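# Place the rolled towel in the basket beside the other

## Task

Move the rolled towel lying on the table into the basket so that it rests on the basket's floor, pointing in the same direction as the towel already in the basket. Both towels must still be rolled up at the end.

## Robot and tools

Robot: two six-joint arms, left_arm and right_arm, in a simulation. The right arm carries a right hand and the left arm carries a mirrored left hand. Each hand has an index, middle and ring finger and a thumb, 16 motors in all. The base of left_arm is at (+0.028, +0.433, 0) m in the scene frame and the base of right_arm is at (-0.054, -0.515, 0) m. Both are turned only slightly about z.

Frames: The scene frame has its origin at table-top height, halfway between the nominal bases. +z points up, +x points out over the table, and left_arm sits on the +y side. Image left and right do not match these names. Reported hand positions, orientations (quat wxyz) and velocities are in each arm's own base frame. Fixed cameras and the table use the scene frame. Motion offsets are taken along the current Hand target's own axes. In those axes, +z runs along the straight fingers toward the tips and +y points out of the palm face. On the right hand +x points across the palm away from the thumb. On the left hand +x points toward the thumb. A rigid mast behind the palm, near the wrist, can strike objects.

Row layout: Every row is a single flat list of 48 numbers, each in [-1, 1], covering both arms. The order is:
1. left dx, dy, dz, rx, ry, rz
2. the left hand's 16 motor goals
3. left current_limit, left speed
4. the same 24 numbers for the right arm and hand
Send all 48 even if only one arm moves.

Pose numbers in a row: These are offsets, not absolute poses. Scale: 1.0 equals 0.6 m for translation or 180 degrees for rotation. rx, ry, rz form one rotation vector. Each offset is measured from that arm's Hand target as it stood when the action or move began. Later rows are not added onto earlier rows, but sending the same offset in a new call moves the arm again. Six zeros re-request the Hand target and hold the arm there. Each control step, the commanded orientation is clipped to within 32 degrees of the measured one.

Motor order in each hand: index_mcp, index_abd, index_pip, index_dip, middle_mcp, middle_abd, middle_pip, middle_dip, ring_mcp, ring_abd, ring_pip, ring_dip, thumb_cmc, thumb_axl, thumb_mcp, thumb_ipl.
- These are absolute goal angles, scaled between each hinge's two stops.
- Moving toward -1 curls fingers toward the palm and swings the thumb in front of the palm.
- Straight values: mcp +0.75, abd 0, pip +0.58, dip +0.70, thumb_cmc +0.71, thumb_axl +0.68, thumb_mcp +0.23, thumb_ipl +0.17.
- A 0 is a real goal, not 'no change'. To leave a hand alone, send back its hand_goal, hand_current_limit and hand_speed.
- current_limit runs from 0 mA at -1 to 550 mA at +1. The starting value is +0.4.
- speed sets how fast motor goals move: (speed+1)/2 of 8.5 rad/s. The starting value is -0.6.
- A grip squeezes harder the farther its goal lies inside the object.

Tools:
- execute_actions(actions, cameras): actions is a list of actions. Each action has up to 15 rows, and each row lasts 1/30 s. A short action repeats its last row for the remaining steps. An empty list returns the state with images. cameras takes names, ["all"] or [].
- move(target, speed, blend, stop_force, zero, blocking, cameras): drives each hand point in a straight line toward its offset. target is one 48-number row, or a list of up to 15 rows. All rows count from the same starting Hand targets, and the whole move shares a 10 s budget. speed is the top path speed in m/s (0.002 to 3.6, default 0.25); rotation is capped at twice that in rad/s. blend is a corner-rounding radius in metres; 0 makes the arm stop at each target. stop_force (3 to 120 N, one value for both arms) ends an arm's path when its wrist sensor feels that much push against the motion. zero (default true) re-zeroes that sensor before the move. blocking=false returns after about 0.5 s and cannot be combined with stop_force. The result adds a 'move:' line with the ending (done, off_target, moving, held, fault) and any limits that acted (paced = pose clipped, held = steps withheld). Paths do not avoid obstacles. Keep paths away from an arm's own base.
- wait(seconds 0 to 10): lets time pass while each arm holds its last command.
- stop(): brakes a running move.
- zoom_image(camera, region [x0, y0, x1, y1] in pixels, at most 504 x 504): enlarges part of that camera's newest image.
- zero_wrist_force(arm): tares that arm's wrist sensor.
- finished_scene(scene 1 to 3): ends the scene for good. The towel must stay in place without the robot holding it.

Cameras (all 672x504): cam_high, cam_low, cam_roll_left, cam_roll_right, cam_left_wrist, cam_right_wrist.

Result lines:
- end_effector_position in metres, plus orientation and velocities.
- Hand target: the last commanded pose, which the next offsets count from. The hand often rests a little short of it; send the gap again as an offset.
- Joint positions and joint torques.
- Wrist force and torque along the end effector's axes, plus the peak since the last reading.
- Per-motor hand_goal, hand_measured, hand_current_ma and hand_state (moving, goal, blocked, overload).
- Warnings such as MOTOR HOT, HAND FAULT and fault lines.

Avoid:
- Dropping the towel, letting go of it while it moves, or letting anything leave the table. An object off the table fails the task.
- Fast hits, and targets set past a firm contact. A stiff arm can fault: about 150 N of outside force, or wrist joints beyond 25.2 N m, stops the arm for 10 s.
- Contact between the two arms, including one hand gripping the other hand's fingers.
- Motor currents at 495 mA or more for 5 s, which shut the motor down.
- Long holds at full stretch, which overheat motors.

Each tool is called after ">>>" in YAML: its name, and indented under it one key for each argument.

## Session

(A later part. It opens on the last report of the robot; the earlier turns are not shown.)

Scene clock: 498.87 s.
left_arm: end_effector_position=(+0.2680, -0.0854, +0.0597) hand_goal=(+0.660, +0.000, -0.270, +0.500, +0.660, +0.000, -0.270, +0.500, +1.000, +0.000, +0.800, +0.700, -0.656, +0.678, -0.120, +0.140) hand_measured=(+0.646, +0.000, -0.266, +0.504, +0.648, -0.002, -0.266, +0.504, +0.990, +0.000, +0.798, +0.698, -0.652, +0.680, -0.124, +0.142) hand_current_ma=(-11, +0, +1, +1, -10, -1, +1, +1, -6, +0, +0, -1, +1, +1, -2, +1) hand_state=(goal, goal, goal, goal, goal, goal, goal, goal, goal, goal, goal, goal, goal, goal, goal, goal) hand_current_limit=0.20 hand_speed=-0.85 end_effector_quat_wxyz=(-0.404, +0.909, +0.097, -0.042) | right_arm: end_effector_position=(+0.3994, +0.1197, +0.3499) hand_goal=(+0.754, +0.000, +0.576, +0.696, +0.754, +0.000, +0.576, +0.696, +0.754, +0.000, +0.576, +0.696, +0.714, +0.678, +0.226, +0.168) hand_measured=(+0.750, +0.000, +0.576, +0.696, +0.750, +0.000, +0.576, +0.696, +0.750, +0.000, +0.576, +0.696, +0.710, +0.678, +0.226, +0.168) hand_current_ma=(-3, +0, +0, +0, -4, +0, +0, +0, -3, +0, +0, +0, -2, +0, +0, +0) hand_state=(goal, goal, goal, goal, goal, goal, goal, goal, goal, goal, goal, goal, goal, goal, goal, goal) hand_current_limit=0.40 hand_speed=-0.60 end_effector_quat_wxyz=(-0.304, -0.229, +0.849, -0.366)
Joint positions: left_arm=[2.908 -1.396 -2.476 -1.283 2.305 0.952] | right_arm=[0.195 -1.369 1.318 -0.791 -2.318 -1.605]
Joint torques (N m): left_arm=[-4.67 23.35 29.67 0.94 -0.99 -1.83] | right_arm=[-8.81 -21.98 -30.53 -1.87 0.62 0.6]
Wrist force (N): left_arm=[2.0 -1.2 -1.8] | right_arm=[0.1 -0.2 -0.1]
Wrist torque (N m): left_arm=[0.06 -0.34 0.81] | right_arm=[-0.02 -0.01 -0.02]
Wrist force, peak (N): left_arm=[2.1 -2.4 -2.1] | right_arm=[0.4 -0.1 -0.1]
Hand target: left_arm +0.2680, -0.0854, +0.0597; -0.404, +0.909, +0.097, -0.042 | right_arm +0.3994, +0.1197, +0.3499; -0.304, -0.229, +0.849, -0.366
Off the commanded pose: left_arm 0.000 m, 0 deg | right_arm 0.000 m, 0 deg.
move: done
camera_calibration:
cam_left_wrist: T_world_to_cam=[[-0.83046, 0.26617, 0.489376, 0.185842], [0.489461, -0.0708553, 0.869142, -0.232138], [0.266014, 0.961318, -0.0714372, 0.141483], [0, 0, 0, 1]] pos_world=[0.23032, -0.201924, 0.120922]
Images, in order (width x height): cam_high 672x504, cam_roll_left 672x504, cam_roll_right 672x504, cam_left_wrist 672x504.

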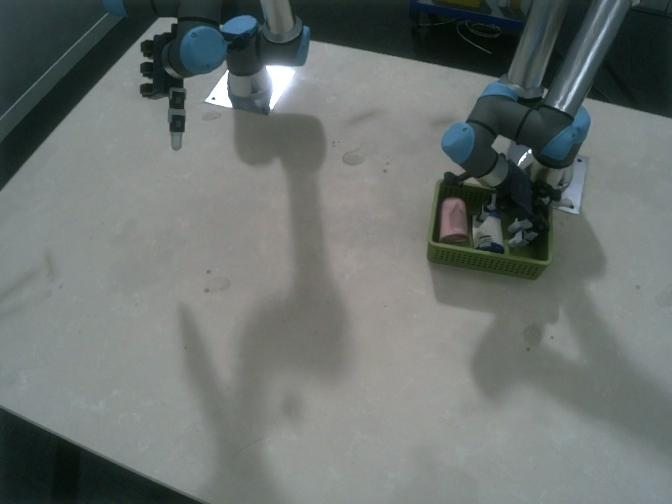

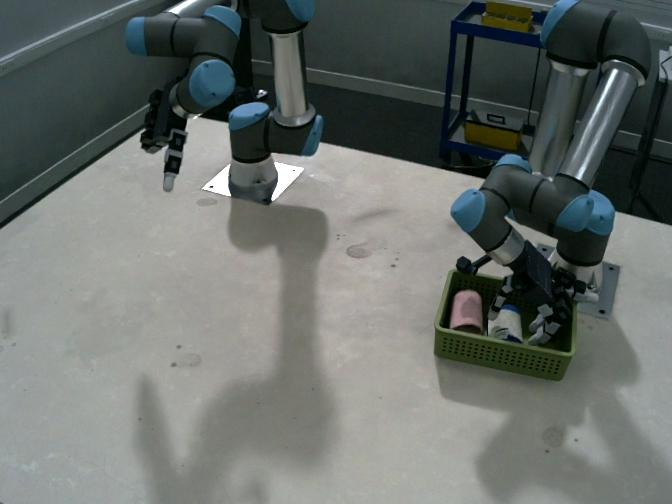

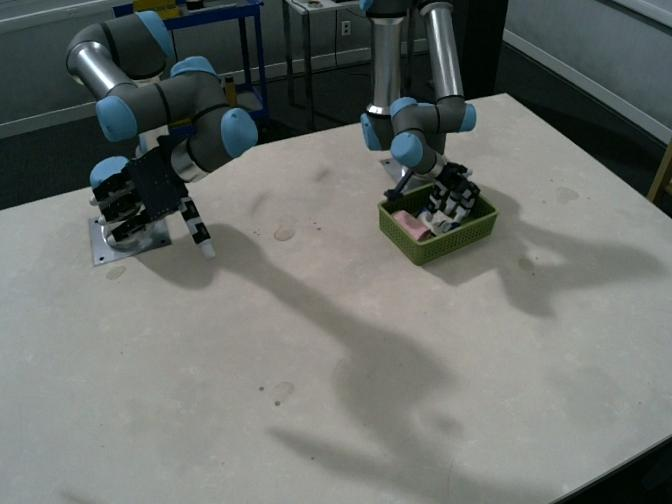

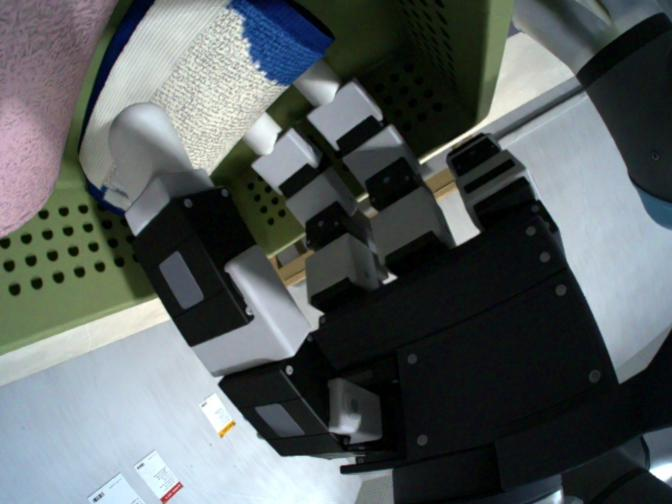

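>>> move:
  target:
    - [0,0,0,0,0,0,0.66,0,-0.27,0.86,0.66,0,-0.27,0.86,1.0,0,0.8,0.7,-0.657,0.678,-0.12,0.14,0.2,-0.7,0,0,0,0,0,0,0.754,0,0.576,0.696,0.754,0,0.576,0.696,0.754,0,0.576,0.696,0.714,0.678,0.226,0.168,0.4,-0.6]
    - [0,-0.0433,-0.039,0,0,0,0.66,0,-0.27,0.86,0.66,0,-0.27,0.86,1.0,0,0.8,0.7,-0.657,0.678,-0.12,0.14,0.2,-0.7,0,0,0,0,0,0,0.754,0,0.576,0.696,0.754,0,0.576,0.696,0.754,0,0.576,0.696,0.714,0.678,0.226,0.168,0.4,-0.6]
  speed: 0.05

>>> move:
  target: [0,-0.1982,-0.1784,0,0,0,0.66,0,-0.27,0.86,0.66,0,-0.27,0.86,1.0,0,0.8,0.7,-0.657,0.678,-0.12,0.14,0.2,-0.7,0,0,0,0,0,0,0.754,0,0.576,0.696,0.754,0,0.576,0.696,0.754,0,0.576,0.696,0.714,0.678,0.226,0.168,0.4,-0.6]
  speed: 0.2
  cameras: ["cam_high","cam_roll_left","cam_roll_right","cam_left_wrist"]

>>> zoom_image:
  camera: "cam_high"
  region: [410, 150, 570, 290]

>>> zoom_image:
  camera: "cam_roll_right"
  region: [360, 160, 510, 280]

>>> zoom_image:
  camera: "cam_roll_left"
  region: [420, 250, 600, 390]

Scene clock: 522.00 s.
left_arm: end_effector_position=(+0.2680, -0.0854, +0.0948) hand_goal=(+0.660, +0.000, -0.270, +0.860, +0.660, +0.000, -0.270, +0.860, +1.000, +0.000, +0.800, +0.700, -0.656, +0.678, -0.120, +0.140) hand_measured=(+0.646, -0.002, -0.272, +0.858, +0.648, -0.002, -0.272, +0.858, +0.990, +0.000, +0.798, +0.698, -0.652, +0.680, -0.124, +0.142) hand_current_ma=(-11, +0, -1, -1, -11, -1, -1, -1, -6, +0, +0, -1, +1, +1, -2, +1) hand_state=(goal, goal, goal, goal, goal, goal, goal, goal, goal, goal, goal, goal, goal, goal, goal, goal) hand_current_limit=0.20 hand_speed=-0.70 end_effector_quat_wxyz=(-0.403, +0.909, +0.097, -0.042) | right_arm: end_effector_position=(+0.3994, +0.1197, +0.3499) hand_goal=(+0.754, +0.000, +0.576, +0.696, +0.754, +0.000, +0.576, +0.696, +0.754, +0.000, +0.576, +0.696, +0.714, +0.678, +0.226, +0.168) hand_measured=(+0.750, +0.000, +0.576, +0.696, +0.750, +0.000, +0.576, +0.696, +0.750, +0.000, +0.576, +0.696, +0.710, +0.678, +0.226, +0.168) hand_current_ma=(-3, +0, +0, +0, -4, +0, +0, +0, -3, +0, +0, +0, -2, +0, +0, +0) hand_state=(goal, goal, goal, goal, goal, goal, goal, goal, goal, goal, goal, goal, goal, goal, goal, goal) hand_current_limit=0.40 hand_speed=-0.60 end_effector_quat_wxyz=(-0.304, -0.229, +0.849, -0.366)
Joint positions: left_arm=[2.908 -1.316 -2.419 -1.42 2.305 0.952] | right_arm=[0.195 -1.369 1.318 -0.791 -2.318 -1.605]
Joint torques (N m): left_arm=[-2.79 -1.42 9.68 3.05 2.39 -1.89] | right_arm=[-9.46 -21.59 -30.67 -1.87 0.68 0.48]
Wrist force (N): left_arm=[2.3 -2.1 -1.9] | right_arm=[0.1 0.0 0.1]
Wrist torque (N m): left_arm=[-0.04 -0.39 0.82] | right_arm=[-0.01 -0.02 -0.02]
Wrist force, peak (N): left_arm=[1.1 -18.6 -20.1] | right_arm=[0.2 -0.3 0.2]
Hand target: left_arm +0.2679, -0.0854, +0.0947; -0.404, +0.909, +0.097, -0.042 | right_arm +0.3994, +0.1197, +0.3499; -0.304, -0.229, +0.849, -0.366
Off the commanded pose: left_arm 0.000 m, 0 deg | right_arm 0.000 m, 0 deg.
move: done

Scene clock: 523.30 s.
left_arm: end_effector_position=(+0.2674, -0.0850, +0.2546) hand_goal=(+0.660, +0.000, -0.270, +0.860, +0.660, +0.000, -0.270, +0.860, +1.000, +0.000, +0.800, +0.700, -0.656, +0.678, -0.120, +0.140) hand_measured=(+0.648, -0.002, -0.272, +0.858, +0.648, -0.002, -0.272, +0.858, +0.990, +0.000, +0.798, +0.698, -0.654, +0.680, -0.124, +0.142) hand_current_ma=(-10, +0, -1, -1, -9, -1, -1, -1, -6, +0, +0, -1, +1, +1, -2, +1) hand_state=(goal, goal, goal, goal, goal, goal, goal, goal, goal, goal, goal, goal, goal, goal, goal, goal) hand_current_limit=0.20 hand_speed=-0.70 end_effector_quat_wxyz=(-0.404, +0.909, +0.097, -0.042) | right_arm: end_effector_position=(+0.3994, +0.1197, +0.3499) hand_goal=(+0.754, +0.000, +0.576, +0.696, +0.754, +0.000, +0.576, +0.696, +0.754, +0.000, +0.576, +0.696, +0.714, +0.678, +0.226, +0.168) hand_measured=(+0.750, +0.000, +0.576, +0.696, +0.750, +0.000, +0.576, +0.696, +0.750, +0.000, +0.576, +0.696, +0.710, +0.678, +0.226, +0.168) hand_current_ma=(-3, +0, +0, +0, -4, +0, +0, +0, -3, +0, +0, +0, -2, +0, +0, +0) hand_state=(goal, goal, goal, goal, goal, goal, goal, goal, goal, goal, goal, goal, goal, goal, goal, goal) hand_current_limit=0.40 hand_speed=-0.60 end_effector_quat_wxyz=(-0.304, -0.229, +0.849, -0.366)
Joint positions: left_arm=[2.909 -1.151 -2.083 -1.92 2.305 0.952] | right_arm=[0.195 -1.369 1.318 -0.791 -2.318 -1.605]
Joint torques (N m): left_arm=[-4.29 -6.66 34.78 0.07 2.85 1.76] | right_arm=[-10.17 -22.58 -31.45 -1.75 0.57 0.54]
Wrist force (N): left_arm=[1.8 -1.3 -1.8] | right_arm=[0.2 -0.1 0.0]
Wrist torque (N m): left_arm=[0.11 -0.32 0.86] | right_arm=[-0.02 -0.02 -0.01]
Wrist force, peak (N): left_arm=[1.6 -3.4 -3.0] | right_arm=[0.0 0.0 -0.3]
Hand target: left_arm +0.2674, -0.0851, +0.2547; -0.404, +0.909, +0.097, -0.042 | right_arm +0.3994, +0.1197, +0.3499; -0.304, -0.229, +0.849, -0.366
Off the commanded pose: left_arm 0.000 m, 0 deg | right_arm 0.000 m, 0 deg.
move: done
camera_calibration:
cam_left_wrist: T_world_to_cam=[[-0.830588, 0.266109, 0.489193, 0.0899316], [0.489293, -0.0707523, 0.869245, -0.401185], [0.265925, 0.961343, -0.0714392, 0.155208], [0, 0, 0, 1]] pos_world=[0.229719, -0.201524, 0.315822]
Images, in order (width x height): cam_high 672x504, cam_roll_left 672x504, cam_roll_right 672x504, cam_left_wrist 672x504.

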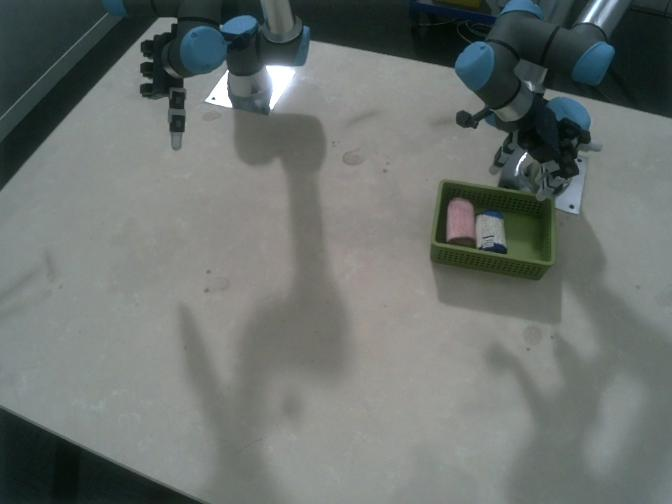

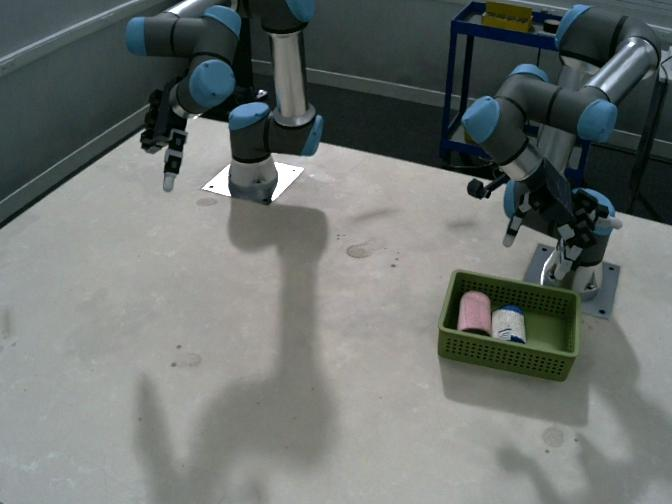

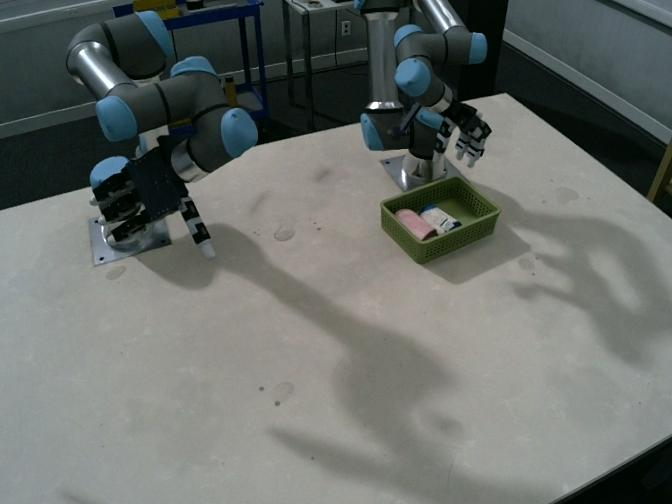

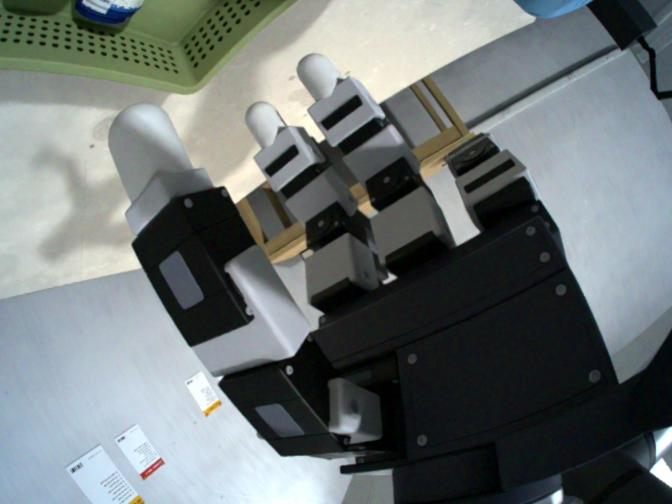

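Scaled by 3.150 from the camera's 672x504 image, which has a finer 960x720 frame.

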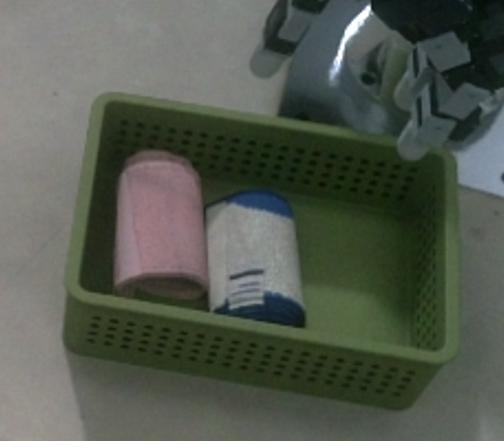

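Scaled by 3.360 from the camera's 672x504 image, which has a finer 960x720 frame.

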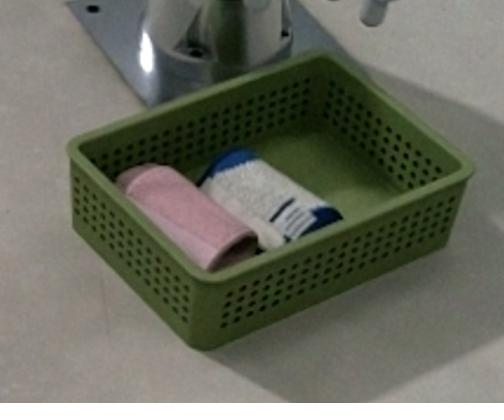

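Scaled by 2.800 from the camera's 672x504 image, which has a finer 960x720 frame.

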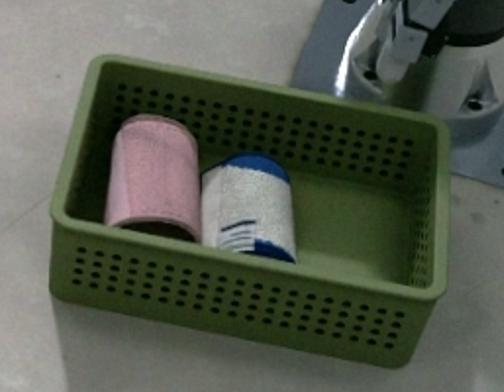

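>>> finished_scene:
  scene: 2

The scene is finished: the task was done.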